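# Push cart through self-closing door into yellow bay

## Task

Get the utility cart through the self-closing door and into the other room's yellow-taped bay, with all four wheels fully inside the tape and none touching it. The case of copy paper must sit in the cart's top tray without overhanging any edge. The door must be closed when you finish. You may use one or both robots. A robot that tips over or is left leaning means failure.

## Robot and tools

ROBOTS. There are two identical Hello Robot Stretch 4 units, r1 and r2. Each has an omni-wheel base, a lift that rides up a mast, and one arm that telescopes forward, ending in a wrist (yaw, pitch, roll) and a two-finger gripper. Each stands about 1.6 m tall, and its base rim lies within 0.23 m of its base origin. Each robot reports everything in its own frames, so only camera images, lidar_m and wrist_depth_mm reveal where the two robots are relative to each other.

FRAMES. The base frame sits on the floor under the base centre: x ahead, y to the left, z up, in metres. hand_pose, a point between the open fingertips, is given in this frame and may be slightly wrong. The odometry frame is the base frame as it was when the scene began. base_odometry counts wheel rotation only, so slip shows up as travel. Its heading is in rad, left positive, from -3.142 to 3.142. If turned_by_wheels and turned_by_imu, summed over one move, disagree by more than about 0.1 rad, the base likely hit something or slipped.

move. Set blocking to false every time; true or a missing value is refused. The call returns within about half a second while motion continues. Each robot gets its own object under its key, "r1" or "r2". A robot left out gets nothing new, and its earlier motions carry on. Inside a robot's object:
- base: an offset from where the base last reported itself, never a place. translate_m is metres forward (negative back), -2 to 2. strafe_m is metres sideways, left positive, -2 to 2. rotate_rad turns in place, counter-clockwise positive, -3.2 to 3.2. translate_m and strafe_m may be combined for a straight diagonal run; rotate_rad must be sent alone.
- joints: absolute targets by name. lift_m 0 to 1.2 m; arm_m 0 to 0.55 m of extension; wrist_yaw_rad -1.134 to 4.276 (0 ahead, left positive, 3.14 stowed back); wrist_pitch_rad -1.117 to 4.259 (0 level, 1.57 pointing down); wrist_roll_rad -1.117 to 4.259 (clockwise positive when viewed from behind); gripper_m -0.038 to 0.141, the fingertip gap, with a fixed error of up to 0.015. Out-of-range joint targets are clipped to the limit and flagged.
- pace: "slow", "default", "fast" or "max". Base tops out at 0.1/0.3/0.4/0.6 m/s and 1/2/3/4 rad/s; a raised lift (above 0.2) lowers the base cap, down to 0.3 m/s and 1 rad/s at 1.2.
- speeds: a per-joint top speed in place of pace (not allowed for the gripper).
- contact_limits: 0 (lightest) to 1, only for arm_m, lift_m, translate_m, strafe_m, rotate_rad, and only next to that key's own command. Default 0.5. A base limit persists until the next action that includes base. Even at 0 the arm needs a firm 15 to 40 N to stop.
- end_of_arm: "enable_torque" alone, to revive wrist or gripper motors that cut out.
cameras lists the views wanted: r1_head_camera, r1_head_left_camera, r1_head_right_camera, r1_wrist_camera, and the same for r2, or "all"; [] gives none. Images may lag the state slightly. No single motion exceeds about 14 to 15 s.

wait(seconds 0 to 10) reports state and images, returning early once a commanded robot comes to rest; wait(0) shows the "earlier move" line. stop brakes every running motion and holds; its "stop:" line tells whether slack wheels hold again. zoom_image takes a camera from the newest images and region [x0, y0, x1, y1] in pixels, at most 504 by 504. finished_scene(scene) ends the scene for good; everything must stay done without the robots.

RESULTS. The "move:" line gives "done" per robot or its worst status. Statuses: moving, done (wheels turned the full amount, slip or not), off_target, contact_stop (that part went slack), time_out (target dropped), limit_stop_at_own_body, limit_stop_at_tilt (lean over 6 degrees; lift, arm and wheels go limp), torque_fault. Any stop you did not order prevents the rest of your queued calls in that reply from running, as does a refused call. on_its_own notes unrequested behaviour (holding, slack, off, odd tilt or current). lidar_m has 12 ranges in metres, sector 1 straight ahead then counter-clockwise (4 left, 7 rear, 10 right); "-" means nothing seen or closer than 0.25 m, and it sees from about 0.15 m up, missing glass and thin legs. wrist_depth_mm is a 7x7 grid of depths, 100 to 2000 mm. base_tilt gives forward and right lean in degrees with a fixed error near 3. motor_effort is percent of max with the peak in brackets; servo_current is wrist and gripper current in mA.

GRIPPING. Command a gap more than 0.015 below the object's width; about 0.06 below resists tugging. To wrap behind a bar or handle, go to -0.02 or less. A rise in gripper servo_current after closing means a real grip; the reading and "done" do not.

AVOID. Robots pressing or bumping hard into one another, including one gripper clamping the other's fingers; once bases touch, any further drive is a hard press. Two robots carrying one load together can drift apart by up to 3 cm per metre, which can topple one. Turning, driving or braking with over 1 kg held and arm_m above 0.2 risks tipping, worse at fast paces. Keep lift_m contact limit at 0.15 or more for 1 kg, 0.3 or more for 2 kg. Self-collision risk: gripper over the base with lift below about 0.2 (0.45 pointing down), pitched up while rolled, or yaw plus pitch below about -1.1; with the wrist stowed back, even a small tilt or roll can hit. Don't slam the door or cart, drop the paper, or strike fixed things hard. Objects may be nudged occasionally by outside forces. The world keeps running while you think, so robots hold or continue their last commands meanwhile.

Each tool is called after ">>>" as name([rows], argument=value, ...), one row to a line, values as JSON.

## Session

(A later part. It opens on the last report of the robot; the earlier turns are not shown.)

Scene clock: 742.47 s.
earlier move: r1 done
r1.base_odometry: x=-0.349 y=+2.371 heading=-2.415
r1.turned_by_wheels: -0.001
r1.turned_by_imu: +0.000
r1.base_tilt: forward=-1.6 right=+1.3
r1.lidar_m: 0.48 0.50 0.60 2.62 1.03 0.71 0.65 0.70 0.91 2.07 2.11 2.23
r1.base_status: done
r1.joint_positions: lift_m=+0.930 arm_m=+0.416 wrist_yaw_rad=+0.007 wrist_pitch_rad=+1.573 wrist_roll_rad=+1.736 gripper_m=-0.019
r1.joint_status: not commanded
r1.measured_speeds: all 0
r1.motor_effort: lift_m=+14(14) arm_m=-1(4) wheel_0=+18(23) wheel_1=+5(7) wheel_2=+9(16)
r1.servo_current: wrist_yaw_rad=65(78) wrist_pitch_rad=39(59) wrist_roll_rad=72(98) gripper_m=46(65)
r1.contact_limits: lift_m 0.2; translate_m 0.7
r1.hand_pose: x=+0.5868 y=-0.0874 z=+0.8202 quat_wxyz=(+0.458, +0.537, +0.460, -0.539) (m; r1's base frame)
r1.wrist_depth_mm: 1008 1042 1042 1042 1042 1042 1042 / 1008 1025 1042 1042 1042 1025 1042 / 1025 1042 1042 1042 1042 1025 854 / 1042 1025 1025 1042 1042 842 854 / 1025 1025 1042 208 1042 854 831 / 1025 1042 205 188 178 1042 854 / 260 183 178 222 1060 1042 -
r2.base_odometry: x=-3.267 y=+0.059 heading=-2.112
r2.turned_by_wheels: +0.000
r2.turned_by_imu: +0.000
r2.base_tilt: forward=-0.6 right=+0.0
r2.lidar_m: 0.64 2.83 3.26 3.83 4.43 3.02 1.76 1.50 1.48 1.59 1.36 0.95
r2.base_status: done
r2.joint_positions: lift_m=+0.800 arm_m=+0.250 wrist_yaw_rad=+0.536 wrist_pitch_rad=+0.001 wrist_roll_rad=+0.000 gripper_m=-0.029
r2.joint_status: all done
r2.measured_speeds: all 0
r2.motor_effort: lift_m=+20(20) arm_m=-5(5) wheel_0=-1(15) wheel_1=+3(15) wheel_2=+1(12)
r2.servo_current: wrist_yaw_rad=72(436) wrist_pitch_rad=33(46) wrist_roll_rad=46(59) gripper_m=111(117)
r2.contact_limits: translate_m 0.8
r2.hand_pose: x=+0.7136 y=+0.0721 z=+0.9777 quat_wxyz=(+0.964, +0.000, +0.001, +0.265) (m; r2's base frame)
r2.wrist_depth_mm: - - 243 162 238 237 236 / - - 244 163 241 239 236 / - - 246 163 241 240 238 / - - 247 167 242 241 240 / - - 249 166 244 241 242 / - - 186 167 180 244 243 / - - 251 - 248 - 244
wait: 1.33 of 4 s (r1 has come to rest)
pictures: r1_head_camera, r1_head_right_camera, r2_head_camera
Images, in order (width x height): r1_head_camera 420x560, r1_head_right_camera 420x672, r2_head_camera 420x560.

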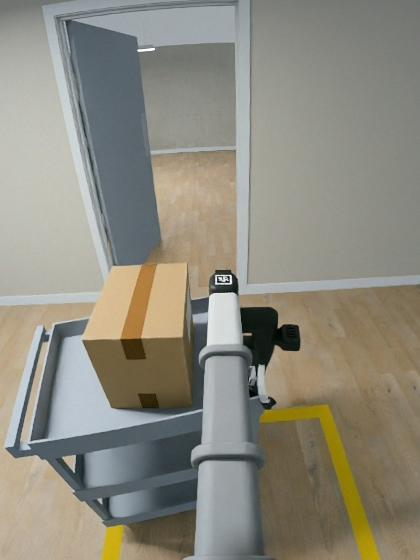

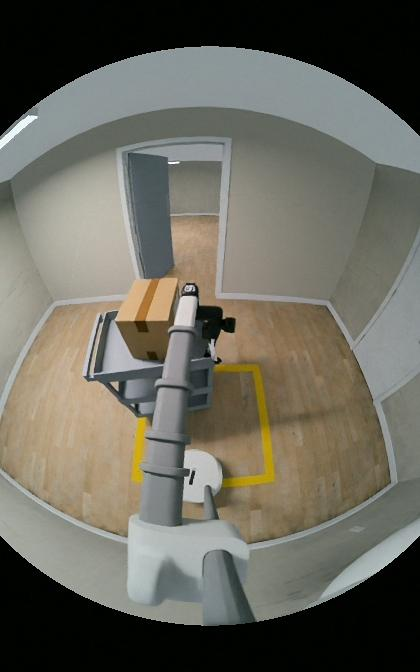

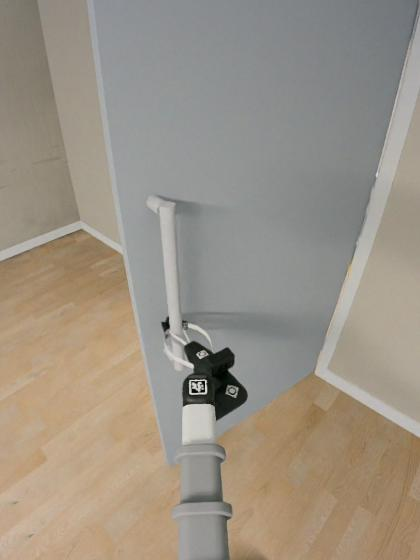

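>>> move(r1={"base":{"translate_m":-0.2,"strafe_m":-0.33},"pace":"slow","contact_limits":{"translate_m":0.7}}, r2={"base":{"translate_m":0.2164,"strafe_m":0.19},"joints":{"wrist_yaw_rad":0.262},"pace":"slow","speeds":{"wrist_yaw_rad":0.1},"contact_limits":{"translate_m":0.8}}, blocking=false, cameras=[])

>>> wait(seconds=6, cameras=[])

>>> wait(seconds=2, cameras=["r1_head_camera","r1_head_right_camera","r2_head_camera"])

Scene clock: 757.83 s.
move: r1 moving; r2 moving
r1.base_odometry: x=-0.351 y=+2.383 heading=-2.412
r1.turned_by_wheels: +0.003
r1.turned_by_imu: +0.002
r1.base_tilt: forward=-1.6 right=+1.2
r1.lidar_m: 0.50 0.50 0.57 2.64 1.03 0.68 0.64 0.68 0.92 2.08 2.09 2.26
r1.base_status: translate_m moving; strafe_m moving
r1.joint_positions: lift_m=+0.930 arm_m=+0.416 wrist_yaw_rad=+0.007 wrist_pitch_rad=+1.573 wrist_roll_rad=+1.736 gripper_m=-0.019
r1.joint_status: not commanded
r1.measured_speeds: translate_m=-0.025 strafe_m=-0.042 rotate_rad=+0.001 lift_m=+0.000 arm_m=+0.000 wrist_yaw_rad=+0.000 wrist_pitch_rad=+0.000 wrist_roll_rad=+0.000
r1.motor_effort: lift_m=+14(14) arm_m=+1(2) wheel_0=+21(21) wheel_1=+3(5) wheel_2=+16(16)
r1.servo_current: wrist_yaw_rad=59(72) wrist_pitch_rad=39(52) wrist_roll_rad=78(98) gripper_m=59(59)
r1.contact_limits: lift_m 0.2; translate_m 0.7
r1.hand_pose: x=+0.5868 y=-0.0874 z=+0.8202 quat_wxyz=(+0.458, +0.537, +0.460, -0.539) (m; r1's base frame)
r1.wrist_depth_mm: 1008 1042 1025 1042 1042 1060 1060 / 1008 1025 1025 1025 1025 1042 1060 / 1025 1042 1042 1042 1042 1042 831 / 1008 1025 1042 1042 1042 831 831 / 1042 1042 1025 206 1060 842 831 / 1042 809 205 188 176 1060 831 / 488 181 179 205 1025 1060 -
r2.base_odometry: x=-3.264 y=+0.046 heading=-2.111
r2.turned_by_wheels: +0.001
r2.turned_by_imu: +0.003
r2.base_tilt: forward=-0.6 right=+0.0
r2.lidar_m: 0.65 2.81 3.24 3.79 4.45 3.02 1.75 1.50 1.51 1.58 1.36 0.99
r2.base_status: translate_m moving; strafe_m moving
r2.joint_positions: lift_m=+0.800 arm_m=+0.250 wrist_yaw_rad=+0.503 wrist_pitch_rad=+0.001 wrist_roll_rad=+0.000 gripper_m=-0.029
r2.joint_status: wrist_yaw_rad moving
r2.measured_speeds: translate_m=+0.039 strafe_m=+0.034 rotate_rad=-0.001 lift_m=+0.000 arm_m=+0.000 wrist_yaw_rad=-0.077 wrist_pitch_rad=+0.000 wrist_roll_rad=+0.000
r2.motor_effort: lift_m=+20(20) arm_m=-5(5) wheel_0=-1(6) wheel_1=+9(10) wheel_2=-1(3)
r2.servo_current: wrist_yaw_rad=137(137) wrist_pitch_rad=33(46) wrist_roll_rad=52(52) gripper_m=104(117)
r2.contact_limits: translate_m 0.8
r2.hand_pose: x=+0.7158 y=+0.0623 z=+0.9777 quat_wxyz=(+0.969, +0.000, +0.001, +0.249) (m; r2's base frame)
r2.wrist_depth_mm: - - 243 163 239 238 238 / - - 243 164 241 240 239 / - - 245 164 242 241 241 / - - 246 166 244 243 242 / - - 248 166 245 245 243 / - - 186 167 180 245 244 / - - 250 - 247 246 246
pictures: none
No camera images: "cameras" was empty.

Scene clock: 761.43 s.
earlier move: r1 moving; r2 done
r1.base_odometry: x=-0.414 y=+2.723 heading=-2.413
r1.turned_by_wheels: -0.001
r1.turned_by_imu: +0.003
r1.base_tilt: forward=-1.6 right=+1.3
r1.lidar_m: 0.47 0.46 0.52 2.31 0.69 0.48 0.46 0.46 0.66 1.60 1.87 2.41
r1.base_status: translate_m moving; strafe_m moving
r1.joint_positions: lift_m=+0.930 arm_m=+0.416 wrist_yaw_rad=+0.007 wrist_pitch_rad=+1.576 wrist_roll_rad=+1.736 gripper_m=-0.020
r1.joint_status: not commanded
r1.measured_speeds: translate_m=-0.040 strafe_m=-0.067 rotate_rad=+0.002 lift_m=+0.000 arm_m=+0.000 wrist_yaw_rad=+0.000 wrist_pitch_rad=+0.017 wrist_roll_rad=+0.000
r1.motor_effort: lift_m=+14(14) arm_m=+3(4) wheel_0=+17(23) wheel_1=+4(5) wheel_2=+8(17)
r1.servo_current: wrist_yaw_rad=46(85) wrist_pitch_rad=46(52) wrist_roll_rad=85(104) gripper_m=46(59)
r1.contact_limits: lift_m 0.2; translate_m 0.7
r1.hand_pose: x=+0.5860 y=-0.0874 z=+0.8202 quat_wxyz=(+0.458, +0.536, +0.460, -0.539) (m; r1's base frame)
r1.wrist_depth_mm: 1025 1025 1042 1025 1042 1042 1060 / 1008 1008 1025 1025 1042 1042 1042 / 1025 1025 1008 1025 1042 1042 854 / 1025 1025 1025 1042 1042 831 842 / 1042 1042 1025 204 1042 854 854 / 1042 1025 228 195 178 1042 842 / 1025 230 177 185 1042 1060 1060
r2.base_odometry: x=-3.215 y=-0.224 heading=-2.112
r2.turned_by_wheels: -0.001
r2.turned_by_imu: +0.003
r2.base_tilt: forward=-0.6 right=+0.1
r2.lidar_m: 0.65 2.77 2.97 3.48 4.47 3.50 2.07 1.80 1.77 1.55 1.32 0.83
r2.base_status: done
r2.joint_positions: lift_m=+0.800 arm_m=+0.250 wrist_yaw_rad=+0.265 wrist_pitch_rad=+0.001 wrist_roll_rad=+0.000 gripper_m=-0.029
r2.joint_status: all done
r2.measured_speeds: all 0
r2.motor_effort: lift_m=+20(20) arm_m=-5(5) wheel_0=-7(13) wheel_1=+1(11) wheel_2=+0(3)
r2.servo_current: wrist_yaw_rad=52(306) wrist_pitch_rad=39(52) wrist_roll_rad=52(65) gripper_m=104(117)
r2.contact_limits: translate_m 0.8
r2.hand_pose: x=+0.7222 y=-0.0089 z=+0.9777 quat_wxyz=(+0.991, +0.000, +0.001, +0.132) (m; r2's base frame)
r2.wrist_depth_mm: - - 242 162 240 239 237 / - - 244 163 240 240 239 / - - 245 164 243 241 240 / - - 246 166 244 244 242 / - - 248 167 246 245 244 / - - 184 169 180 245 245 / - 1983 249 - 248 245 246
wait: 3.60 of 6 s (r2 has come to rest)
pictures: none
No camera images: "cameras" was empty.

Scene clock: 762.47 s.
earlier move: r1 done
r1.base_odometry: x=-0.419 y=+2.750 heading=-2.413
r1.turned_by_wheels: +0.000
r1.turned_by_imu: +0.000
r1.base_tilt: forward=-1.6 right=+1.3
r1.lidar_m: 0.48 0.47 0.52 2.25 0.66 0.46 0.43 0.45 0.66 1.56 1.81 2.41
r1.base_status: done
r1.joint_positions: lift_m=+0.930 arm_m=+0.416 wrist_yaw_rad=+0.007 wrist_pitch_rad=+1.576 wrist_roll_rad=+1.736 gripper_m=-0.020
r1.joint_status: not commanded
r1.measured_speeds: all 0
r1.motor_effort: lift_m=+14(14) arm_m=+3(4) wheel_0=+15(23) wheel_1=+3(6) wheel_2=+7(17)
r1.servo_current: wrist_yaw_rad=59(85) wrist_pitch_rad=46(59) wrist_roll_rad=91(104) gripper_m=46(59)
r1.contact_limits: lift_m 0.2; translate_m 0.7
r1.hand_pose: x=+0.5860 y=-0.0874 z=+0.8202 quat_wxyz=(+0.458, +0.536, +0.460, -0.539) (m; r1's base frame)
r1.wrist_depth_mm: 1008 1042 1042 1025 1042 1042 1042 / 1042 1042 1042 1025 1060 1060 1060 / 1008 1042 1025 1025 1042 1042 854 / 1008 1025 1042 1060 1060 831 842 / 1025 1025 1042 203 1042 854 820 / 1025 1025 226 191 176 1025 854 / 1025 228 178 189 1060 130 1042
r2.base_odometry: x=-3.215 y=-0.224 heading=-2.112
r2.turned_by_wheels: +0.000
r2.turned_by_imu: +0.000
r2.base_tilt: forward=-0.6 right=+0.1
r2.lidar_m: 0.65 2.78 2.98 3.48 4.47 3.47 2.07 1.76 1.79 1.54 1.34 0.83
r2.base_status: done
r2.joint_positions: lift_m=+0.800 arm_m=+0.250 wrist_yaw_rad=+0.265 wrist_pitch_rad=+0.001 wrist_roll_rad=+0.000 gripper_m=-0.029
r2.joint_status: all done
r2.measured_speeds: all 0
r2.motor_effort: lift_m=+20(20) arm_m=-5(5) wheel_0=-7(13) wheel_1=+1(11) wheel_2=+0(3)
r2.servo_current: wrist_yaw_rad=46(306) wrist_pitch_rad=39(52) wrist_roll_rad=46(65) gripper_m=104(117)
r2.contact_limits: translate_m 0.8
r2.hand_pose: x=+0.7222 y=-0.0089 z=+0.9777 quat_wxyz=(+0.991, +0.000, +0.001, +0.132) (m; r2's base frame)
r2.wrist_depth_mm: - - 243 163 240 238 238 / - - 243 163 241 241 239 / - - 243 165 243 241 240 / - - 245 166 244 243 241 / - - 247 167 245 245 243 / - - 185 169 179 246 245 / - 1983 250 - 248 246 247
wait: 1.03 of 2 s (r1 has come to rest)
pictures: r1_head_camera, r1_head_right_camera, r2_head_camera
Images, in order (width x height): r1_head_camera 420x560, r1_head_right_camera 420x672, r2_head_camera 420x560.

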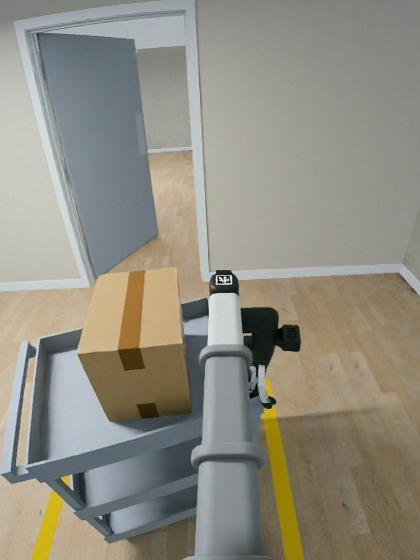

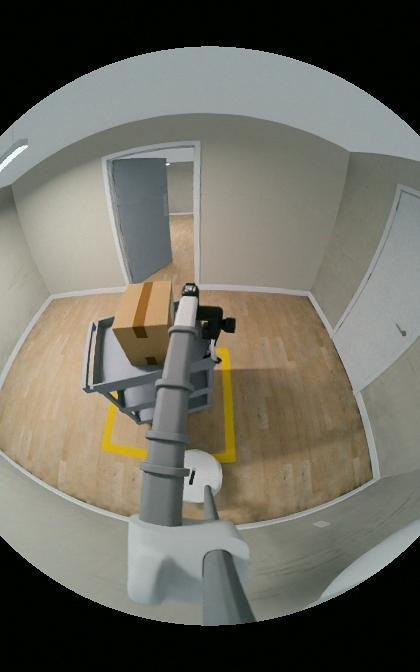

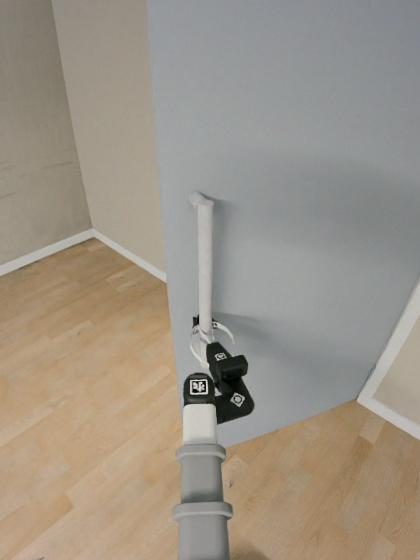

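>>> zoom_image(camera="r1_head_right_camera", region=[70, 320, 250, 480])

>>> zoom_image(camera="r1_head_camera", region=[0, 270, 310, 560])

>>> move(r2={"base":{"translate_m":0.2583,"strafe_m":0.128},"joints":{"wrist_yaw_rad":0.0},"pace":"slow","speeds":{"wrist_yaw_rad":0.1},"contact_limits":{"translate_m":0.8}}, blocking=false, cameras=["r1_head_left_camera"])

Scaled by 2.800 from the camera's 420x672 image, which has a finer 600x960 frame.

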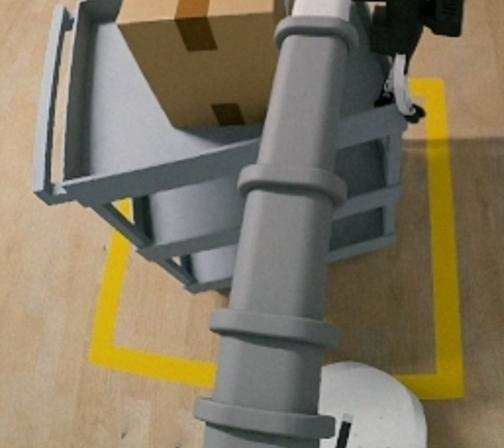

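Scaled by 1.626 from the camera's 420x560 image, which has a finer 600x800 frame.

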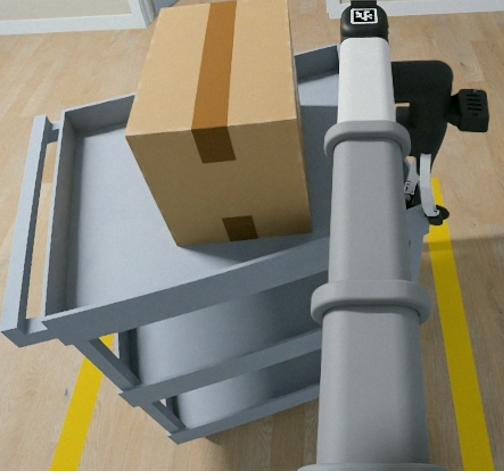

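Scene clock: 768.77 s.
move: r2 moving
r1: as last shown
r1.base_tilt: forward=-1.6 right=+1.2
r1.lidar_m: 0.49 0.46 0.52 2.23 0.67 0.48 0.42 0.46 0.64 1.54 1.83 2.43
r1.motor_effort: lift_m=+14(14) arm_m=+4(4) wheel_0=+15(15) wheel_1=+3(3) wheel_2=+7(7)
r1.servo_current: wrist_yaw_rad=65(72) wrist_pitch_rad=39(52) wrist_roll_rad=91(91) gripper_m=39(52)
r1.contact_limits: lift_m 0.2; translate_m 0.7
r1.wrist_depth_mm: 1008 1025 1042 1042 1042 1042 1060 / 1025 1025 1060 1025 1042 1025 1060 / 1025 1025 1042 1042 1025 1060 854 / 1008 1042 1025 1008 1042 842 842 / 1042 1025 1025 203 1042 842 854 / 1042 1025 227 191 175 1042 842 / 991 228 178 188 1042 130 1078
r2.base_odometry: x=-3.216 y=-0.238 heading=-2.111
r2.turned_by_wheels: +0.001
r2.turned_by_imu: +0.002
r2.base_tilt: forward=-0.7 right=+0.0
r2.lidar_m: 0.65 2.79 2.97 3.48 4.48 3.52 2.09 1.79 1.80 1.53 1.33 0.83
r2.base_status: translate_m moving; strafe_m moving
r2.joint_positions: lift_m=+0.800 arm_m=+0.250 wrist_yaw_rad=+0.230 wrist_pitch_rad=+0.001 wrist_roll_rad=+0.000 gripper_m=-0.029
r2.joint_status: wrist_yaw_rad moving
r2.measured_speeds: translate_m=+0.049 strafe_m=+0.024 rotate_rad=+0.001 lift_m=+0.000 arm_m=+0.000 wrist_yaw_rad=-0.077 wrist_pitch_rad=+0.000 wrist_roll_rad=+0.000
r2.motor_effort: lift_m=+20(20) arm_m=-5(5) wheel_0=+2(7) wheel_1=+7(8) wheel_2=-3(5)
r2.servo_current: wrist_yaw_rad=91(117) wrist_pitch_rad=39(46) wrist_roll_rad=46(59) gripper_m=111(117)
r2.contact_limits: translate_m 0.8
r2.hand_pose: x=+0.7217 y=-0.0194 z=+0.9777 quat_wxyz=(+0.993, +0.000, +0.001, +0.115) (m; r2's base frame)
r2.wrist_depth_mm: - - 241 161 240 240 240 / - - 243 163 241 241 241 / - - 244 164 244 243 242 / - - 246 167 246 245 244 / - - 247 167 246 245 246 / - - 186 167 179 246 248 / - - 249 - 248 249 248
pictures: r1_head_left_camera
Images, in order (width x height): r1_head_left_camera 420x672.

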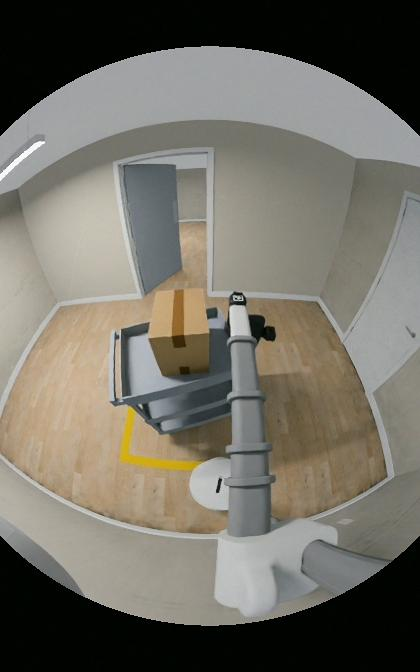

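>>> move(r1={"base":{"translate_m":-0.09},"pace":"slow","contact_limits":{"translate_m":0.7}}, blocking=false, cameras=[])

>>> wait(seconds=3, cameras=["r1_head_camera","r1_head_right_camera","r2_head_camera"])

>>> zoom_image(camera="r1_head_right_camera", region=[70, 320, 250, 480])

Scene clock: 786.33 s.
earlier move: r2 done
move: r1 moving
r1.base_odometry: x=-0.410 y=+2.759 heading=-2.413
r1.turned_by_wheels: +0.000
r1.turned_by_imu: -0.001
r1.base_tilt: forward=-1.6 right=+1.3
r1.lidar_m: 0.48 0.46 0.54 2.17 0.68 0.44 0.41 0.45 0.64 1.50 1.82 2.43
r1.base_status: translate_m moving
r1.joint_positions: lift_m=+0.930 arm_m=+0.416 wrist_yaw_rad=+0.007 wrist_pitch_rad=+1.576 wrist_roll_rad=+1.736 gripper_m=-0.020
r1.joint_status: not commanded
r1.measured_speeds: translate_m=-0.050 strafe_m=-0.001 rotate_rad=-0.021 lift_m=+0.000 arm_m=+0.000 wrist_yaw_rad=+0.000 wrist_pitch_rad=+0.000 wrist_roll_rad=+0.000
r1.motor_effort: lift_m=+14(14) arm_m=+3(4) wheel_0=+5(14) wheel_1=-1(3) wheel_2=+10(12)
r1.servo_current: wrist_yaw_rad=46(72) wrist_pitch_rad=52(52) wrist_roll_rad=91(91) gripper_m=39(52)
r1.contact_limits: lift_m 0.2; translate_m 0.7
r1.hand_pose: x=+0.5860 y=-0.0874 z=+0.8202 quat_wxyz=(+0.458, +0.536, +0.460, -0.539) (m; r1's base frame)
r1.wrist_depth_mm: 1042 1008 1025 1042 1060 1060 1042 / 1042 1025 1042 1060 1060 1025 1042 / 1025 1025 1060 1025 1042 1042 854 / 1025 1008 1042 1042 1060 831 831 / 1025 1042 1042 203 1042 831 842 / 991 1025 213 187 178 1060 842 / 1025 217 161 182 1060 1060 1060
r2.base_odometry: x=-3.238 y=-0.512 heading=-2.113
r2.turned_by_wheels: -0.002
r2.turned_by_imu: +0.002
r2.base_tilt: forward=-0.6 right=+0.1
r2.lidar_m: 0.65 2.61 2.69 3.16 4.55 4.12 2.36 2.06 2.05 1.45 1.07 0.76
r2.base_status: done
r2.joint_positions: lift_m=+0.800 arm_m=+0.250 wrist_yaw_rad=-0.001 wrist_pitch_rad=+0.001 wrist_roll_rad=+0.000 gripper_m=-0.029
r2.joint_status: all done
r2.measured_speeds: all 0
r2.motor_effort: lift_m=+20(20) arm_m=-5(5) wheel_0=-10(10) wheel_1=-1(2) wheel_2=-3(3)
r2.servo_current: wrist_yaw_rad=39(52) wrist_pitch_rad=46(46) wrist_roll_rad=46(59) gripper_m=104(111)
r2.contact_limits: translate_m 0.8
r2.hand_pose: x=+0.7093 y=-0.0876 z=+0.9777 quat_wxyz=(+1.000, +0.000, +0.001, +0.000) (m; r2's base frame)
r2.wrist_depth_mm: - - 241 162 240 240 240 / - - 241 163 242 242 242 / - - 243 166 243 243 243 / - - 245 164 244 245 245 / - - 247 167 246 247 246 / - - 184 168 180 248 248 / - - 249 - 249 249 250
pictures: none
No camera images: "cameras" was empty.

Scene clock: 788.00 s.
earlier move: r1 done
r1.base_odometry: x=-0.352 y=+2.810 heading=-2.414
r1.turned_by_wheels: -0.002
r1.turned_by_imu: -0.002
r1.base_tilt: forward=-1.6 right=+1.3
r1.lidar_m: 0.52 0.52 0.63 1.83 0.56 0.38 0.34 0.38 0.51 1.26 1.81 2.42
r1.base_status: done
r1.joint_positions: lift_m=+0.930 arm_m=+0.416 wrist_yaw_rad=+0.007 wrist_pitch_rad=+1.566 wrist_roll_rad=+1.743 gripper_m=-0.020
r1.joint_status: not commanded
r1.measured_speeds: all 0
r1.motor_effort: lift_m=+14(14) arm_m=-4(4) wheel_0=-8(14) wheel_1=-5(6) wheel_2=-1(13)
r1.servo_current: wrist_yaw_rad=59(91) wrist_pitch_rad=39(59) wrist_roll_rad=52(91) gripper_m=52(52)
r1.contact_limits: lift_m 0.2; translate_m 0.7
r1.hand_pose: x=+0.5890 y=-0.0874 z=+0.8202 quat_wxyz=(+0.458, +0.541, +0.456, -0.538) (m; r1's base frame)
r1.wrist_depth_mm: 1042 1042 1042 1042 1042 1025 1042 / 1042 1042 1025 1042 1042 1025 1025 / 1042 1025 1042 1025 1060 1042 842 / 1042 1060 1042 1042 1042 842 809 / 1042 1042 1060 200 1025 854 820 / 1060 1042 190 180 170 1025 842 / 496 180 167 135 1025 1042 1042
r2.base_odometry: x=-3.238 y=-0.512 heading=-2.113
r2.turned_by_wheels: +0.000
r2.turned_by_imu: +0.000
r2.base_tilt: forward=-0.6 right=+0.1
r2.lidar_m: 0.66 2.60 2.70 3.17 4.55 4.14 2.38 2.07 2.05 1.45 1.06 0.74
r2.base_status: done
r2.joint_positions: lift_m=+0.800 arm_m=+0.250 wrist_yaw_rad=-0.001 wrist_pitch_rad=+0.001 wrist_roll_rad=+0.000 gripper_m=-0.029
r2.joint_status: all done
r2.measured_speeds: all 0
r2.motor_effort: lift_m=+20(20) arm_m=-5(5) wheel_0=-10(10) wheel_1=-1(2) wheel_2=-3(4)
r2.servo_current: wrist_yaw_rad=33(59) wrist_pitch_rad=46(46) wrist_roll_rad=52(59) gripper_m=104(111)
r2.contact_limits: translate_m 0.8
r2.hand_pose: x=+0.7093 y=-0.0876 z=+0.9777 quat_wxyz=(+1.000, +0.000, +0.001, +0.000) (m; r2's base frame)
r2.wrist_depth_mm: - - 240 161 240 240 241 / - - 242 163 242 242 241 / - - 243 166 244 244 243 / - - 245 165 245 245 245 / - - 247 167 246 246 246 / - - 184 167 180 247 248 / - - 250 - 249 248 249
wait: 1.67 of 3 s (r1 has come to rest)
pictures: r1_head_camera, r1_head_right_camera, r2_head_camera
Images, in order (width x height): r1_head_camera 420x560, r1_head_right_camera 420x672, r2_head_camera 420x560.

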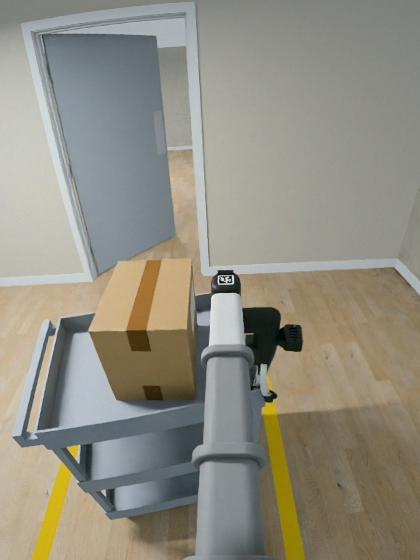

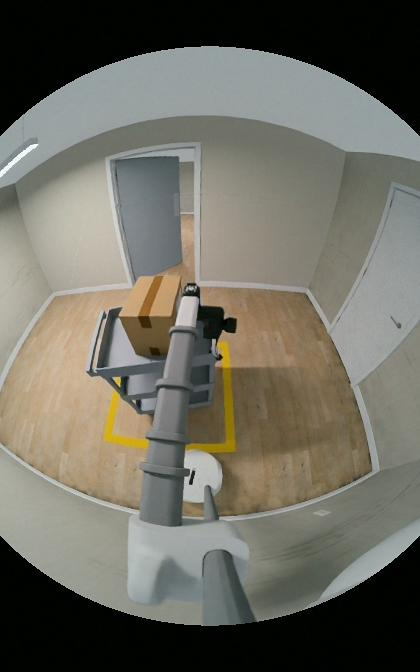

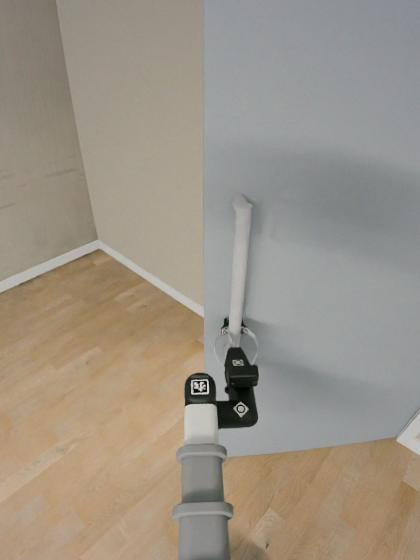

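Scaled by 2.800 from the camera's 420x672 image, which has a finer 600x960 frame.

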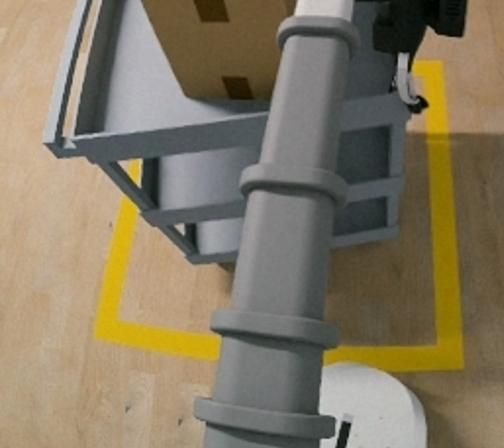

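>>> move(r1={"joints":{"gripper_m":0.08}}, r2={"base":{"translate_m":0.2825,"strafe_m":0.0566},"joints":{"wrist_yaw_rad":-0.262},"pace":"slow","speeds":{"wrist_yaw_rad":0.1},"contact_limits":{"translate_m":0.8}}, blocking=false, cameras=[])

>>> wait(seconds=1.5, cameras=[])

>>> move(r1={"joints":{"lift_m":1.12}}, blocking=false, cameras=[])

>>> wait(seconds=4, cameras=[])

>>> wait(seconds=4, cameras=["r1_head_camera","r1_head_right_camera","r2_head_camera"])

Scene clock: 800.13 s.
move: r1 moving; r2 moving
r1.base_odometry: x=-0.352 y=+2.810 heading=-2.414
r1.turned_by_wheels: +0.000
r1.turned_by_imu: -0.001
r1.base_tilt: forward=-1.6 right=+1.3
r1.lidar_m: 0.49 0.50 0.61 1.81 0.56 0.39 0.34 0.36 0.52 1.26 1.81 2.41
r1.base_status: not commanded
r1.joint_positions: lift_m=+0.930 arm_m=+0.416 wrist_yaw_rad=+0.007 wrist_pitch_rad=+1.566 wrist_roll_rad=+1.743 gripper_m=+0.005
r1.joint_status: gripper_m moving
r1.measured_speeds: all 0
r1.motor_effort: lift_m=+14(14) arm_m=-4(4) wheel_0=-8(8) wheel_1=-4(5) wheel_2=-1(1)
r1.servo_current: wrist_yaw_rad=65(78) wrist_pitch_rad=46(52) wrist_roll_rad=52(72) gripper_m=78(78)
r1.contact_limits: lift_m 0.2; translate_m 0.7
r1.hand_pose: x=+0.5890 y=-0.0874 z=+0.8202 quat_wxyz=(+0.458, +0.541, +0.456, -0.538) (m; r1's base frame)
r1.wrist_depth_mm: 1025 1025 1060 1042 1025 1025 1042 / 1042 1060 1060 1042 1042 1042 1042 / 1042 1042 1042 1042 1042 1025 831 / 1042 1042 1042 1042 1042 842 831 / 1060 1025 1060 200 1060 842 820 / 1025 1042 189 181 161 1025 842 / 488 184 167 153 142 1025 1025
r2.base_odometry: x=-3.243 y=-0.524 heading=-2.114
r2.turned_by_wheels: +0.000
r2.turned_by_imu: +0.001
r2.base_tilt: forward=-0.6 right=+0.1
r2.lidar_m: 0.64 2.59 2.69 3.17 4.56 4.18 2.40 2.06 2.06 1.44 1.04 0.76
r2.base_status: translate_m moving; strafe_m moving
r2.joint_positions: lift_m=+0.800 arm_m=+0.250 wrist_yaw_rad=-0.039 wrist_pitch_rad=+0.001 wrist_roll_rad=+0.000 gripper_m=-0.029
r2.joint_status: wrist_yaw_rad moving
r2.measured_speeds: translate_m=+0.050 strafe_m=+0.010 rotate_rad=+0.002 lift_m=+0.000 arm_m=+0.000 wrist_yaw_rad=-0.072 wrist_pitch_rad=+0.000 wrist_roll_rad=+0.000
r2.motor_effort: lift_m=+20(20) arm_m=-5(5) wheel_0=-1(10) wheel_1=+5(6) wheel_2=-7(9)
r2.servo_current: wrist_yaw_rad=26(91) wrist_pitch_rad=46(46) wrist_roll_rad=46(52) gripper_m=104(111)
r2.contact_limits: translate_m 0.8
r2.hand_pose: x=+0.7057 y=-0.0986 z=+0.9777 quat_wxyz=(+1.000, +0.000, +0.001, -0.020) (m; r2's base frame)
r2.wrist_depth_mm: - - 242 163 242 242 242 / - - 242 164 243 244 243 / - - 244 165 244 245 245 / - - 244 165 247 246 246 / - - 246 167 247 247 249 / - - 183 166 181 249 250 / - - 249 - 250 251 252
pictures: none
No camera images: "cameras" was empty.

Scene clock: 801.37 s.
earlier move: r1 done; r2 moving
r1.base_odometry: x=-0.352 y=+2.810 heading=-2.414
r1.turned_by_wheels: +0.000
r1.turned_by_imu: +0.000
r1.base_tilt: forward=-1.6 right=+1.3
r1.lidar_m: 0.49 0.51 0.62 1.81 0.55 0.38 0.35 0.38 0.51 1.28 1.81 2.43
r1.base_status: not commanded
r1.joint_positions: lift_m=+0.930 arm_m=+0.416 wrist_yaw_rad=+0.007 wrist_pitch_rad=+1.566 wrist_roll_rad=+1.743 gripper_m=+0.080
r1.joint_status: all done
r1.measured_speeds: all 0
r1.motor_effort: lift_m=+14(14) arm_m=-4(4) wheel_0=-7(8) wheel_1=-4(5) wheel_2=-1(1)
r1.servo_current: wrist_yaw_rad=39(78) wrist_pitch_rad=46(52) wrist_roll_rad=52(72) gripper_m=39(111)
r1.contact_limits: lift_m 0.2; translate_m 0.7
r1.hand_pose: x=+0.5890 y=-0.0874 z=+0.8202 quat_wxyz=(+0.458, +0.541, +0.456, -0.538) (m; r1's base frame)
r1.wrist_depth_mm: 1042 1060 1042 1025 1042 1042 1042 / 1042 1042 1025 1042 1025 1042 1042 / 1042 1042 1025 1042 1025 1042 831 / 1025 1060 1060 1042 1042 854 831 / 1042 1042 1042 200 1025 842 820 / 1042 1060 189 180 160 1025 842 / 492 184 167 154 134 1042 1042
r2.base_odometry: x=-3.280 y=-0.629 heading=-2.113
r2.turned_by_wheels: +0.001
r2.turned_by_imu: +0.001
r2.base_tilt: forward=-0.7 right=+0.1
r2.lidar_m: 0.62 2.45 2.58 3.02 4.63 4.32 2.48 2.14 2.17 1.39 0.97 0.74
r2.base_status: translate_m moving; strafe_m moving
r2.joint_positions: lift_m=+0.800 arm_m=+0.250 wrist_yaw_rad=-0.151 wrist_pitch_rad=+0.001 wrist_roll_rad=+0.000 gripper_m=-0.029
r2.joint_status: wrist_yaw_rad moving
r2.measured_speeds: translate_m=+0.098 strafe_m=+0.018 rotate_rad=+0.006 lift_m=+0.000 arm_m=+0.000 wrist_yaw_rad=-0.113 wrist_pitch_rad=+0.000 wrist_roll_rad=+0.000
r2.motor_effort: lift_m=+20(20) arm_m=-5(5) wheel_0=+0(10) wheel_1=+4(6) wheel_2=-2(9)
r2.servo_current: wrist_yaw_rad=85(111) wrist_pitch_rad=39(46) wrist_roll_rad=33(52) gripper_m=111(111)
r2.contact_limits: translate_m 0.8
r2.hand_pose: x=+0.6929 y=-0.1298 z=+0.9777 quat_wxyz=(+0.997, +0.000, +0.001, -0.075) (m; r2's base frame)
r2.wrist_depth_mm: - - 240 162 241 242 243 / - - 242 163 243 244 244 / - - 243 165 245 245 244 / - - 245 166 246 247 247 / - - 246 167 247 248 249 / - - 185 167 178 249 250 / - 1983 249 - 250 251 251
wait: 1.23 of 1.5 s (r1 has come to rest)
pictures: none
No camera images: "cameras" was empty.

Scene clock: 801.87 s.
earlier move: r2 moving
move: r1 moving
r1.base_odometry: x=-0.352 y=+2.810 heading=-2.414
r1.turned_by_wheels: +0.000
r1.turned_by_imu: +0.000
r1.base_tilt: forward=-1.5 right=+1.3
r1.lidar_m: 0.51 0.49 0.62 1.81 0.56 0.40 0.35 0.37 0.52 1.28 1.82 2.44
r1.base_status: not commanded
r1.joint_positions: lift_m=+0.967 arm_m=+0.416 wrist_yaw_rad=+0.007 wrist_pitch_rad=+1.566 wrist_roll_rad=+1.743 gripper_m=+0.080
r1.joint_status: lift_m moving
r1.measured_speeds: translate_m=+0.000 strafe_m=+0.000 rotate_rad=+0.000 lift_m=+0.145 arm_m=+0.000 wrist_yaw_rad=+0.000 wrist_pitch_rad=+0.003 wrist_roll_rad=+0.000
r1.motor_effort: lift_m=+37(37) arm_m=-4(4) wheel_0=-7(8) wheel_1=-4(4) wheel_2=-2(2)
r1.servo_current: wrist_yaw_rad=65(65) wrist_pitch_rad=46(52) wrist_roll_rad=65(65) gripper_m=39(46)
r1.contact_limits: translate_m 0.7
r1.hand_pose: x=+0.5888 y=-0.0874 z=+0.8565 quat_wxyz=(+0.458, +0.541, +0.456, -0.538) (m; r1's base frame)
r1.wrist_depth_mm: 1042 1060 1060 1078 1060 1078 1060 / 1060 1042 1060 1042 1060 1078 1060 / 1025 1060 1060 1078 1060 1060 866 / 1042 1042 1078 1060 1078 842 866 / 1060 1060 1060 209 1060 866 854 / 1042 866 220 185 1060 1078 1060 / 287 215 160 131 133 1060 1078
r2.base_odometry: x=-3.297 y=-0.676 heading=-2.113
r2.turned_by_wheels: +0.000
r2.turned_by_imu: +0.000
r2.base_tilt: forward=-0.7 right=+0.1
r2.lidar_m: 0.63 2.38 2.56 2.98 4.65 4.40 2.52 2.21 2.19 1.36 0.88 0.71
r2.base_status: translate_m moving; strafe_m moving
r2.joint_positions: lift_m=+0.800 arm_m=+0.250 wrist_yaw_rad=-0.201 wrist_pitch_rad=+0.001 wrist_roll_rad=+0.000 gripper_m=-0.029
r2.joint_status: wrist_yaw_rad moving
r2.measured_speeds: translate_m=+0.099 strafe_m=+0.020 rotate_rad=+0.002 lift_m=+0.000 arm_m=+0.000 wrist_yaw_rad=-0.097 wrist_pitch_rad=+0.000 wrist_roll_rad=+0.000
r2.motor_effort: lift_m=+20(20) arm_m=-5(5) wheel_0=+4(6) wheel_1=+5(6) wheel_2=-3(3)
r2.servo_current: wrist_yaw_rad=72(143) wrist_pitch_rad=46(46) wrist_roll_rad=46(52) gripper_m=111(111)
r2.contact_limits: translate_m 0.8
r2.hand_pose: x=+0.6861 y=-0.1433 z=+0.9777 quat_wxyz=(+0.995, +0.000, +0.001, -0.101) (m; r2's base frame)
r2.wrist_depth_mm: - - 240 162 241 242 - / 1921 - 242 163 243 243 246 / 1921 - 243 164 245 245 247 / 1921 - 244 167 247 247 248 / 1983 - 247 167 247 249 249 / - - 185 167 180 251 251 / - - 248 - 251 252 252
pictures: none
No camera images: "cameras" was empty.

Scene clock: 803.23 s.
earlier move: r1 done; r2 moving
r1.base_odometry: x=-0.352 y=+2.810 heading=-2.413
r1.turned_by_wheels: +0.001
r1.turned_by_imu: +0.001
r1.base_tilt: forward=-1.6 right=+1.3
r1.lidar_m: 0.50 0.51 0.63 1.84 0.56 0.38 0.35 0.38 0.52 1.26 1.84 2.42
r1.base_status: not commanded
r1.joint_positions: lift_m=+1.120 arm_m=+0.416 wrist_yaw_rad=+0.003 wrist_pitch_rad=+1.568 wrist_roll_rad=+1.748 gripper_m=+0.080
r1.joint_status: all done
r1.measured_speeds: all 0
r1.motor_effort: lift_m=+24(37) arm_m=-4(4) wheel_0=+0(8) wheel_1=+0(4) wheel_2=+0(2)
r1.servo_current: wrist_yaw_rad=52(65) wrist_pitch_rad=39(52) wrist_roll_rad=46(65) gripper_m=46(52)
r1.contact_limits: translate_m 0.7
r1.hand_pose: x=+0.5879 y=-0.0874 z=+1.0094 quat_wxyz=(+0.455, +0.542, +0.454, -0.541) (m; r1's base frame)
r1.wrist_depth_mm: 1205 1205 1229 1229 1205 1205 1229 / 1229 1205 1255 1205 1229 1205 1182 / 1255 1229 1205 1255 1255 1060 1182 / 1229 1229 1255 1229 1229 1008 1025 / 1205 1205 1205 436 1229 1008 1229 / 1255 691 436 186 1205 1229 1229 / 445 436 160 155 131 1255 1229
r2.base_odometry: x=-3.335 y=-0.779 heading=-2.115
r2.turned_by_wheels: -0.002
r2.turned_by_imu: -0.003
r2.base_tilt: forward=-0.6 right=+0.1
r2.lidar_m: 0.61 2.30 2.48 2.88 4.73 4.73 2.62 2.27 2.19 1.26 0.83 0.62
r2.base_status: translate_m moving; strafe_m moving
r2.joint_positions: lift_m=+0.800 arm_m=+0.250 wrist_yaw_rad=-0.264 wrist_pitch_rad=+0.001 wrist_roll_rad=+0.000 gripper_m=-0.029
r2.joint_status: all done
r2.measured_speeds: translate_m=+0.027 strafe_m=+0.005 rotate_rad=-0.002 lift_m=+0.000 arm_m=+0.000 wrist_yaw_rad=-0.002 wrist_pitch_rad=+0.000 wrist_roll_rad=+0.000
r2.motor_effort: lift_m=+20(20) arm_m=-5(5) wheel_0=-16(16) wheel_1=-2(7) wheel_2=-9(10)
r2.servo_current: wrist_yaw_rad=52(143) wrist_pitch_rad=39(46) wrist_roll_rad=59(59) gripper_m=111(111)
r2.contact_limits: translate_m 0.8
r2.hand_pose: x=+0.6765 y=-0.1598 z=+0.9777 quat_wxyz=(+0.991, +0.000, +0.001, -0.132) (m; r2's base frame)
r2.wrist_depth_mm: - - 238 163 241 242 243 / - - 241 164 242 244 243 / - - 243 165 245 246 245 / - - 245 166 245 247 247 / - - 247 167 247 249 249 / - - 183 166 179 248 250 / - - 248 - 250 252 252
wait: 1.37 of 4 s (r1 has come to rest)
pictures: none
No camera images: "cameras" was empty.

Scene clock: 803.77 s.
earlier move: r2 done
r1.base_odometry: x=-0.352 y=+2.810 heading=-2.413
r1.turned_by_wheels: +0.000
r1.turned_by_imu: +0.000
r1.base_tilt: forward=-1.6 right=+1.3
r1.lidar_m: 0.51 0.52 0.62 1.81 0.55 0.38 0.35 0.38 0.51 1.28 1.80 2.42
r1.base_status: not commanded
r1.joint_positions: lift_m=+1.120 arm_m=+0.416 wrist_yaw_rad=+0.003 wrist_pitch_rad=+1.568 wrist_roll_rad=+1.748 gripper_m=+0.080
r1.joint_status: all done
r1.measured_speeds: all 0
r1.motor_effort: lift_m=+24(37) arm_m=-4(4) wheel_0=+0(8) wheel_1=+0(4) wheel_2=+0(2)
r1.servo_current: wrist_yaw_rad=39(65) wrist_pitch_rad=46(52) wrist_roll_rad=52(65) gripper_m=39(52)
r1.contact_limits: translate_m 0.7
r1.hand_pose: x=+0.5879 y=-0.0874 z=+1.0094 quat_wxyz=(+0.455, +0.542, +0.454, -0.541) (m; r1's base frame)
r1.wrist_depth_mm: 1182 1229 1205 1205 1229 1229 1205 / 1229 1229 1229 1229 1229 1229 1205 / 1229 1229 1229 1229 1205 1078 1182 / 1229 1229 1229 1229 1229 1008 1008 / 1255 1205 1205 436 1205 1042 1229 / 1255 683 433 186 1205 1229 1255 / 442 436 160 155 131 1229 1229
r2.base_odometry: x=-3.336 y=-0.783 heading=-2.116
r2.turned_by_wheels: +0.000
r2.turned_by_imu: +0.000
r2.base_tilt: forward=-0.6 right=+0.1
r2.lidar_m: 0.62 2.27 2.44 2.89 4.72 4.72 2.67 2.29 2.22 1.28 0.79 0.67
r2.base_status: done
r2.joint_positions: lift_m=+0.800 arm_m=+0.250 wrist_yaw_rad=-0.265 wrist_pitch_rad=+0.001 wrist_roll_rad=+0.000 gripper_m=-0.029
r2.joint_status: all done
r2.measured_speeds: all 0
r2.motor_effort: lift_m=+20(20) arm_m=-5(5) wheel_0=-17(18) wheel_1=-2(7) wheel_2=-9(10)
r2.servo_current: wrist_yaw_rad=52(143) wrist_pitch_rad=39(46) wrist_roll_rad=52(59) gripper_m=104(111)
r2.contact_limits: translate_m 0.8
r2.hand_pose: x=+0.6764 y=-0.1599 z=+0.9777 quat_wxyz=(+0.991, +0.000, +0.001, -0.132) (m; r2's base frame)
r2.wrist_depth_mm: - - 240 163 241 242 243 / - - 241 163 243 242 245 / - - 244 165 244 244 245 / - - 245 165 246 246 247 / - - 246 167 247 247 248 / - - 181 166 179 249 250 / - - 249 - 250 251 252
wait: 0.53 of 4 s (r2 has come to rest)
pictures: r1_head_camera, r1_head_right_camera, r2_head_camera
Images, in order (width x height): r1_head_camera 420x560, r1_head_right_camera 420x672, r2_head_camera 420x560.

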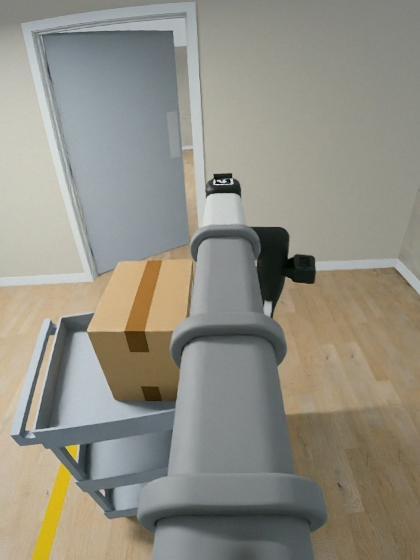

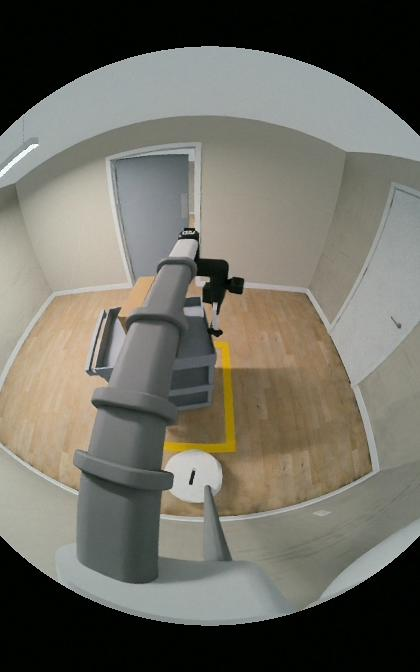

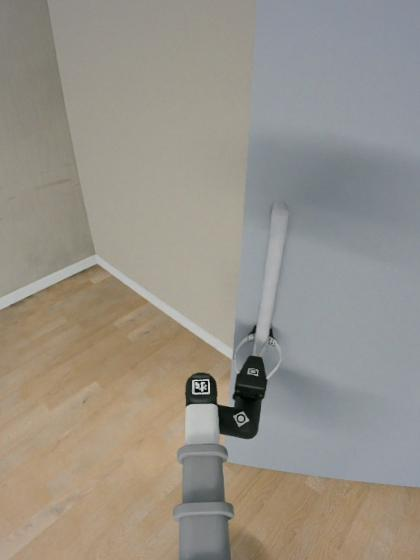

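>>> move(r1={"joints":{"arm_m":0.15}}, r2={"base":{"translate_m":0.287,"strafe_m":-0.018},"joints":{"wrist_yaw_rad":-0.524},"pace":"slow","speeds":{"wrist_yaw_rad":0.1},"contact_limits":{"translate_m":0.8}}, blocking=false, cameras=[])

>>> wait(seconds=3, cameras=[])

>>> wait(seconds=4, cameras=["r1_head_camera","r1_head_right_camera","r2_head_camera"])

>>> zoom_image(camera="r1_head_right_camera", region=[70, 320, 250, 480])

>>> zoom_image(camera="r1_head_camera", region=[0, 230, 330, 560])

Scene clock: 818.73 s.
move: r1 moving; r2 moving
r1.base_odometry: x=-0.352 y=+2.810 heading=-2.413
r1.turned_by_wheels: +0.000
r1.turned_by_imu: -0.001
r1.base_tilt: forward=-1.6 right=+1.3
r1.lidar_m: 0.51 0.50 0.63 1.80 0.57 0.37 0.36 0.38 0.53 1.27 1.84 2.42
r1.base_status: not commanded
r1.joint_positions: lift_m=+1.120 arm_m=+0.365 wrist_yaw_rad=+0.003 wrist_pitch_rad=+1.568 wrist_roll_rad=+1.748 gripper_m=+0.080
r1.joint_status: arm_m moving
r1.measured_speeds: translate_m=+0.000 strafe_m=+0.000 rotate_rad=+0.000 lift_m=+0.000 arm_m=-0.195 wrist_yaw_rad=+0.000 wrist_pitch_rad=+0.000 wrist_roll_rad=+0.000
r1.motor_effort: lift_m=+24(24) arm_m=-8(8) wheel_0=+0(1) wheel_1=-1(1) wheel_2=+0(0)
r1.servo_current: wrist_yaw_rad=59(65) wrist_pitch_rad=46(46) wrist_roll_rad=46(52) gripper_m=39(46)
r1.contact_limits: translate_m 0.7
r1.hand_pose: x=+0.5372 y=-0.0874 z=+1.0094 quat_wxyz=(+0.455, +0.542, +0.454, -0.541) (m; r1's base frame)
r1.wrist_depth_mm: 1205 1229 1229 1229 1229 1205 1205 / 1255 1205 1255 1182 1205 1205 1229 / 1205 1205 1229 1229 1229 1229 1255 / 1229 1229 1205 1229 1229 1008 1025 / 1205 1229 1205 1255 1205 1025 1229 / 1205 433 436 185 168 1205 1229 / 436 436 160 138 131 1229 1229
r2.base_odometry: x=-3.343 y=-0.793 heading=-2.117
r2.turned_by_wheels: -0.001
r2.turned_by_imu: +0.001
r2.base_tilt: forward=-0.7 right=+0.1
r2.lidar_m: 0.63 2.25 2.43 2.82 4.74 4.71 2.68 2.30 2.16 1.26 0.82 0.63
r2.base_status: translate_m moving; strafe_m moving
r2.joint_positions: lift_m=+0.800 arm_m=+0.250 wrist_yaw_rad=-0.303 wrist_pitch_rad=+0.001 wrist_roll_rad=+0.000 gripper_m=-0.029
r2.joint_status: wrist_yaw_rad moving
r2.measured_speeds: translate_m=+0.048 strafe_m=-0.003 rotate_rad=+0.000 lift_m=+0.000 arm_m=+0.000 wrist_yaw_rad=-0.092 wrist_pitch_rad=+0.000 wrist_roll_rad=+0.000
r2.motor_effort: lift_m=+20(20) arm_m=-5(5) wheel_0=-8(18) wheel_1=+1(1) wheel_2=-9(12)
r2.servo_current: wrist_yaw_rad=52(85) wrist_pitch_rad=46(46) wrist_roll_rad=46(59) gripper_m=104(111)
r2.contact_limits: translate_m 0.8
r2.hand_pose: x=+0.6701 y=-0.1695 z=+0.9777 quat_wxyz=(+0.989, +0.000, +0.001, -0.151) (m; r2's base frame)
r2.wrist_depth_mm: - - 240 162 243 245 247 / - - 240 163 244 247 247 / - - 241 167 245 247 249 / - - 244 164 247 249 250 / - - 245 168 248 251 251 / - - 183 167 181 252 253 / - 123 247 - 252 253 254
pictures: none
No camera images: "cameras" was empty.

Scene clock: 820.13 s.
earlier move: r1 done; r2 moving
r1.base_odometry: x=-0.352 y=+2.810 heading=-2.413
r1.turned_by_wheels: +0.000
r1.turned_by_imu: +0.000
r1.base_tilt: forward=-1.6 right=+1.3
r1.lidar_m: 0.52 0.52 0.63 1.81 0.53 0.39 0.35 0.37 0.52 1.26 1.84 2.43
r1.base_status: not commanded
r1.joint_positions: lift_m=+1.120 arm_m=+0.150 wrist_yaw_rad=+0.002 wrist_pitch_rad=+1.568 wrist_roll_rad=+1.748 gripper_m=+0.080
r1.joint_status: all done
r1.measured_speeds: all 0
r1.motor_effort: lift_m=+24(24) arm_m=-4(8) wheel_0=+0(1) wheel_1=+0(1) wheel_2=+0(0)
r1.servo_current: wrist_yaw_rad=46(72) wrist_pitch_rad=46(52) wrist_roll_rad=52(59) gripper_m=46(46)
r1.contact_limits: translate_m 0.7
r1.hand_pose: x=+0.3219 y=-0.0874 z=+1.0094 quat_wxyz=(+0.455, +0.542, +0.454, -0.541) (m; r1's base frame)
r1.wrist_depth_mm: 1205 1229 1182 1229 1255 1205 - / 1229 1229 1229 1229 1229 1229 - / 1205 1229 1229 1229 1229 1205 521 / 1229 1205 1205 1229 1025 1025 - / 1205 1229 1229 1205 1025 1008 - / 452 - 741 186 1008 1229 1255 / 433 - 153 155 131 1255 1255
r2.base_odometry: x=-3.416 y=-0.898 heading=-2.116
r2.turned_by_wheels: +0.001
r2.turned_by_imu: +0.000
r2.base_tilt: forward=-0.6 right=+0.1
r2.lidar_m: 0.68 2.07 2.36 2.75 4.83 4.81 2.78 2.38 1.98 1.13 0.75 0.59
r2.base_status: translate_m moving; strafe_m moving
r2.joint_positions: lift_m=+0.800 arm_m=+0.250 wrist_yaw_rad=-0.434 wrist_pitch_rad=+0.001 wrist_roll_rad=+0.000 gripper_m=-0.029
r2.joint_status: wrist_yaw_rad moving
r2.measured_speeds: translate_m=+0.100 strafe_m=-0.009 rotate_rad=+0.004 lift_m=+0.000 arm_m=+0.000 wrist_yaw_rad=-0.098 wrist_pitch_rad=+0.000 wrist_roll_rad=+0.000
r2.motor_effort: lift_m=+20(20) arm_m=-5(5) wheel_0=-3(18) wheel_1=+2(4) wheel_2=-6(12)
r2.servo_current: wrist_yaw_rad=85(111) wrist_pitch_rad=33(46) wrist_roll_rad=52(59) gripper_m=104(111)
r2.contact_limits: translate_m 0.8
r2.hand_pose: x=+0.6460 y=-0.2005 z=+0.9777 quat_wxyz=(+0.977, +0.000, +0.001, -0.215) (m; r2's base frame)
r2.wrist_depth_mm: - - 240 163 243 244 247 / - - 241 164 245 245 246 / - - 243 164 245 247 248 / - - 244 166 248 248 251 / - - 245 167 248 251 252 / - - 185 167 178 252 253 / - 137 248 - 251 252 255
wait: 1.40 of 3 s (r1 has come to rest)
pictures: none
No camera images: "cameras" was empty.

Scene clock: 822.40 s.
earlier move: r2 done
r1.base_odometry: x=-0.352 y=+2.810 heading=-2.413
r1.turned_by_wheels: +0.000
r1.turned_by_imu: +0.000
r1.base_tilt: forward=-1.6 right=+1.3
r1.lidar_m: 0.51 0.51 0.61 1.80 0.56 0.37 0.36 0.38 0.52 1.23 1.80 2.41
r1.base_status: not commanded
r1.joint_positions: lift_m=+1.120 arm_m=+0.150 wrist_yaw_rad=+0.002 wrist_pitch_rad=+1.568 wrist_roll_rad=+1.748 gripper_m=+0.080
r1.joint_status: all done
r1.measured_speeds: all 0
r1.motor_effort: lift_m=+24(24) arm_m=-4(8) wheel_0=+0(1) wheel_1=-1(1) wheel_2=+0(0)
r1.servo_current: wrist_yaw_rad=33(72) wrist_pitch_rad=46(52) wrist_roll_rad=26(65) gripper_m=46(52)
r1.contact_limits: translate_m 0.7
r1.hand_pose: x=+0.3219 y=-0.0874 z=+1.0094 quat_wxyz=(+0.455, +0.542, +0.454, -0.541) (m; r1's base frame)
r1.wrist_depth_mm: 1229 1229 1205 1205 1281 1229 - / 1205 1229 1205 1229 1205 1205 - / 1205 1229 1255 1205 1229 1255 517 / 1205 1229 1229 1229 1025 991 - / 1229 1205 1255 1205 1025 1025 - / 449 - 732 187 1025 1205 1205 / 433 - 153 155 131 1255 1281
r2.base_odometry: x=-3.501 y=-1.018 heading=-2.119
r2.turned_by_wheels: -0.003
r2.turned_by_imu: -0.005
r2.base_tilt: forward=-0.6 right=+0.1
r2.lidar_m: 0.71 1.83 2.26 2.64 4.61 4.94 2.90 2.49 1.76 0.98 0.70 0.60
r2.base_status: done
r2.joint_positions: lift_m=+0.800 arm_m=+0.250 wrist_yaw_rad=-0.528 wrist_pitch_rad=+0.001 wrist_roll_rad=+0.000 gripper_m=-0.029
r2.joint_status: all done
r2.measured_speeds: all 0
r2.motor_effort: lift_m=+20(20) arm_m=-5(5) wheel_0=-21(22) wheel_1=-3(4) wheel_2=-15(16)
r2.servo_current: wrist_yaw_rad=46(111) wrist_pitch_rad=39(46) wrist_roll_rad=39(59) gripper_m=104(111)
r2.contact_limits: translate_m 0.8
r2.hand_pose: x=+0.6260 y=-0.2209 z=+0.9777 quat_wxyz=(+0.965, +0.000, +0.001, -0.261) (m; r2's base frame)
r2.wrist_depth_mm: - - 240 164 242 243 245 / - - 240 168 243 245 246 / - - 242 166 245 246 248 / - - 242 167 246 248 251 / - - 245 168 248 250 251 / - - 181 168 180 251 253 / - - 248 - 251 251 254
wait: 2.27 of 4 s (r2 has come to rest)
pictures: r1_head_camera, r1_head_right_camera, r2_head_camera
Images, in order (width x height): r1_head_camera 420x560, r1_head_right_camera 420x672, r2_head_camera 420x560.

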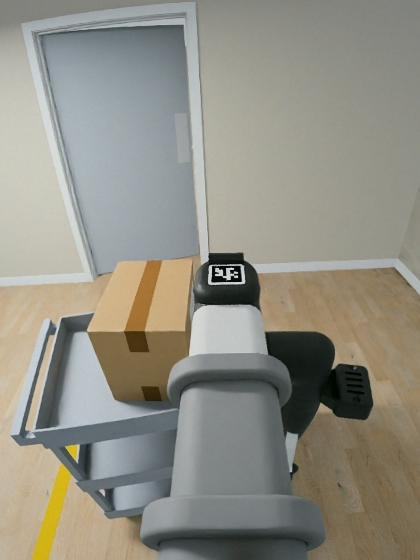

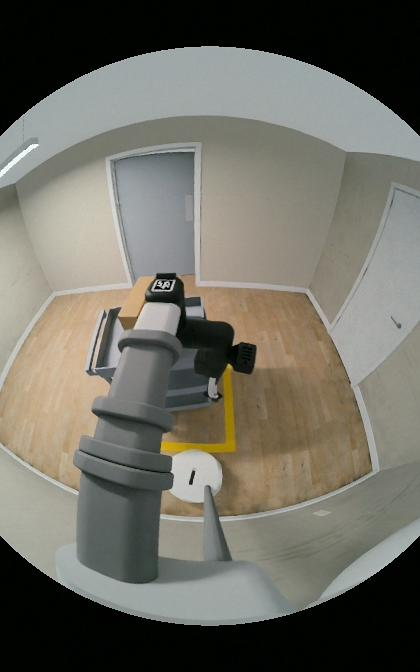

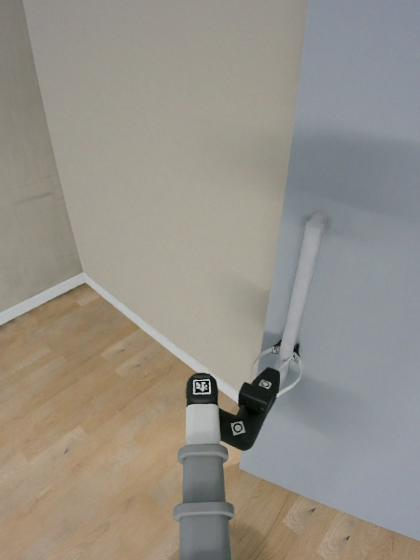

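Scaled by 2.800 from the camera's 420x672 image, which has a finer 600x960 frame.

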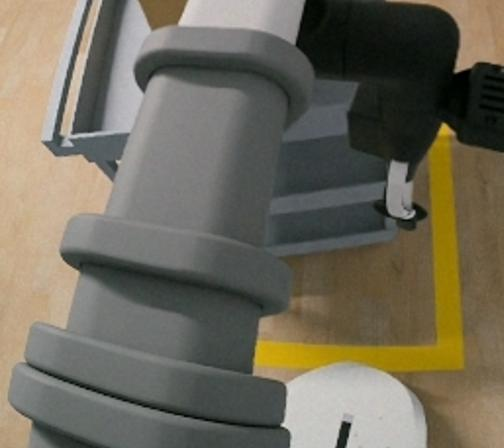

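Scaled by 1.527 from the camera's 420x560 image, which has a finer 600x800 frame.

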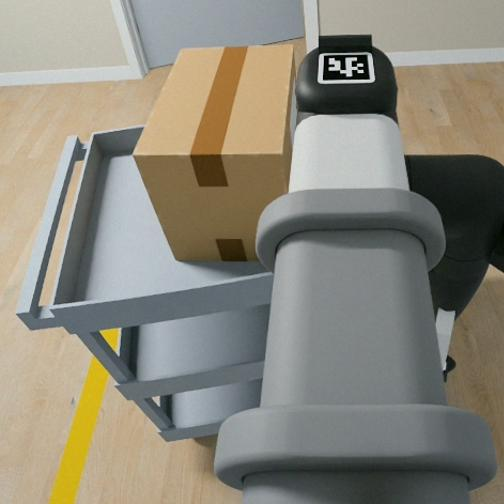

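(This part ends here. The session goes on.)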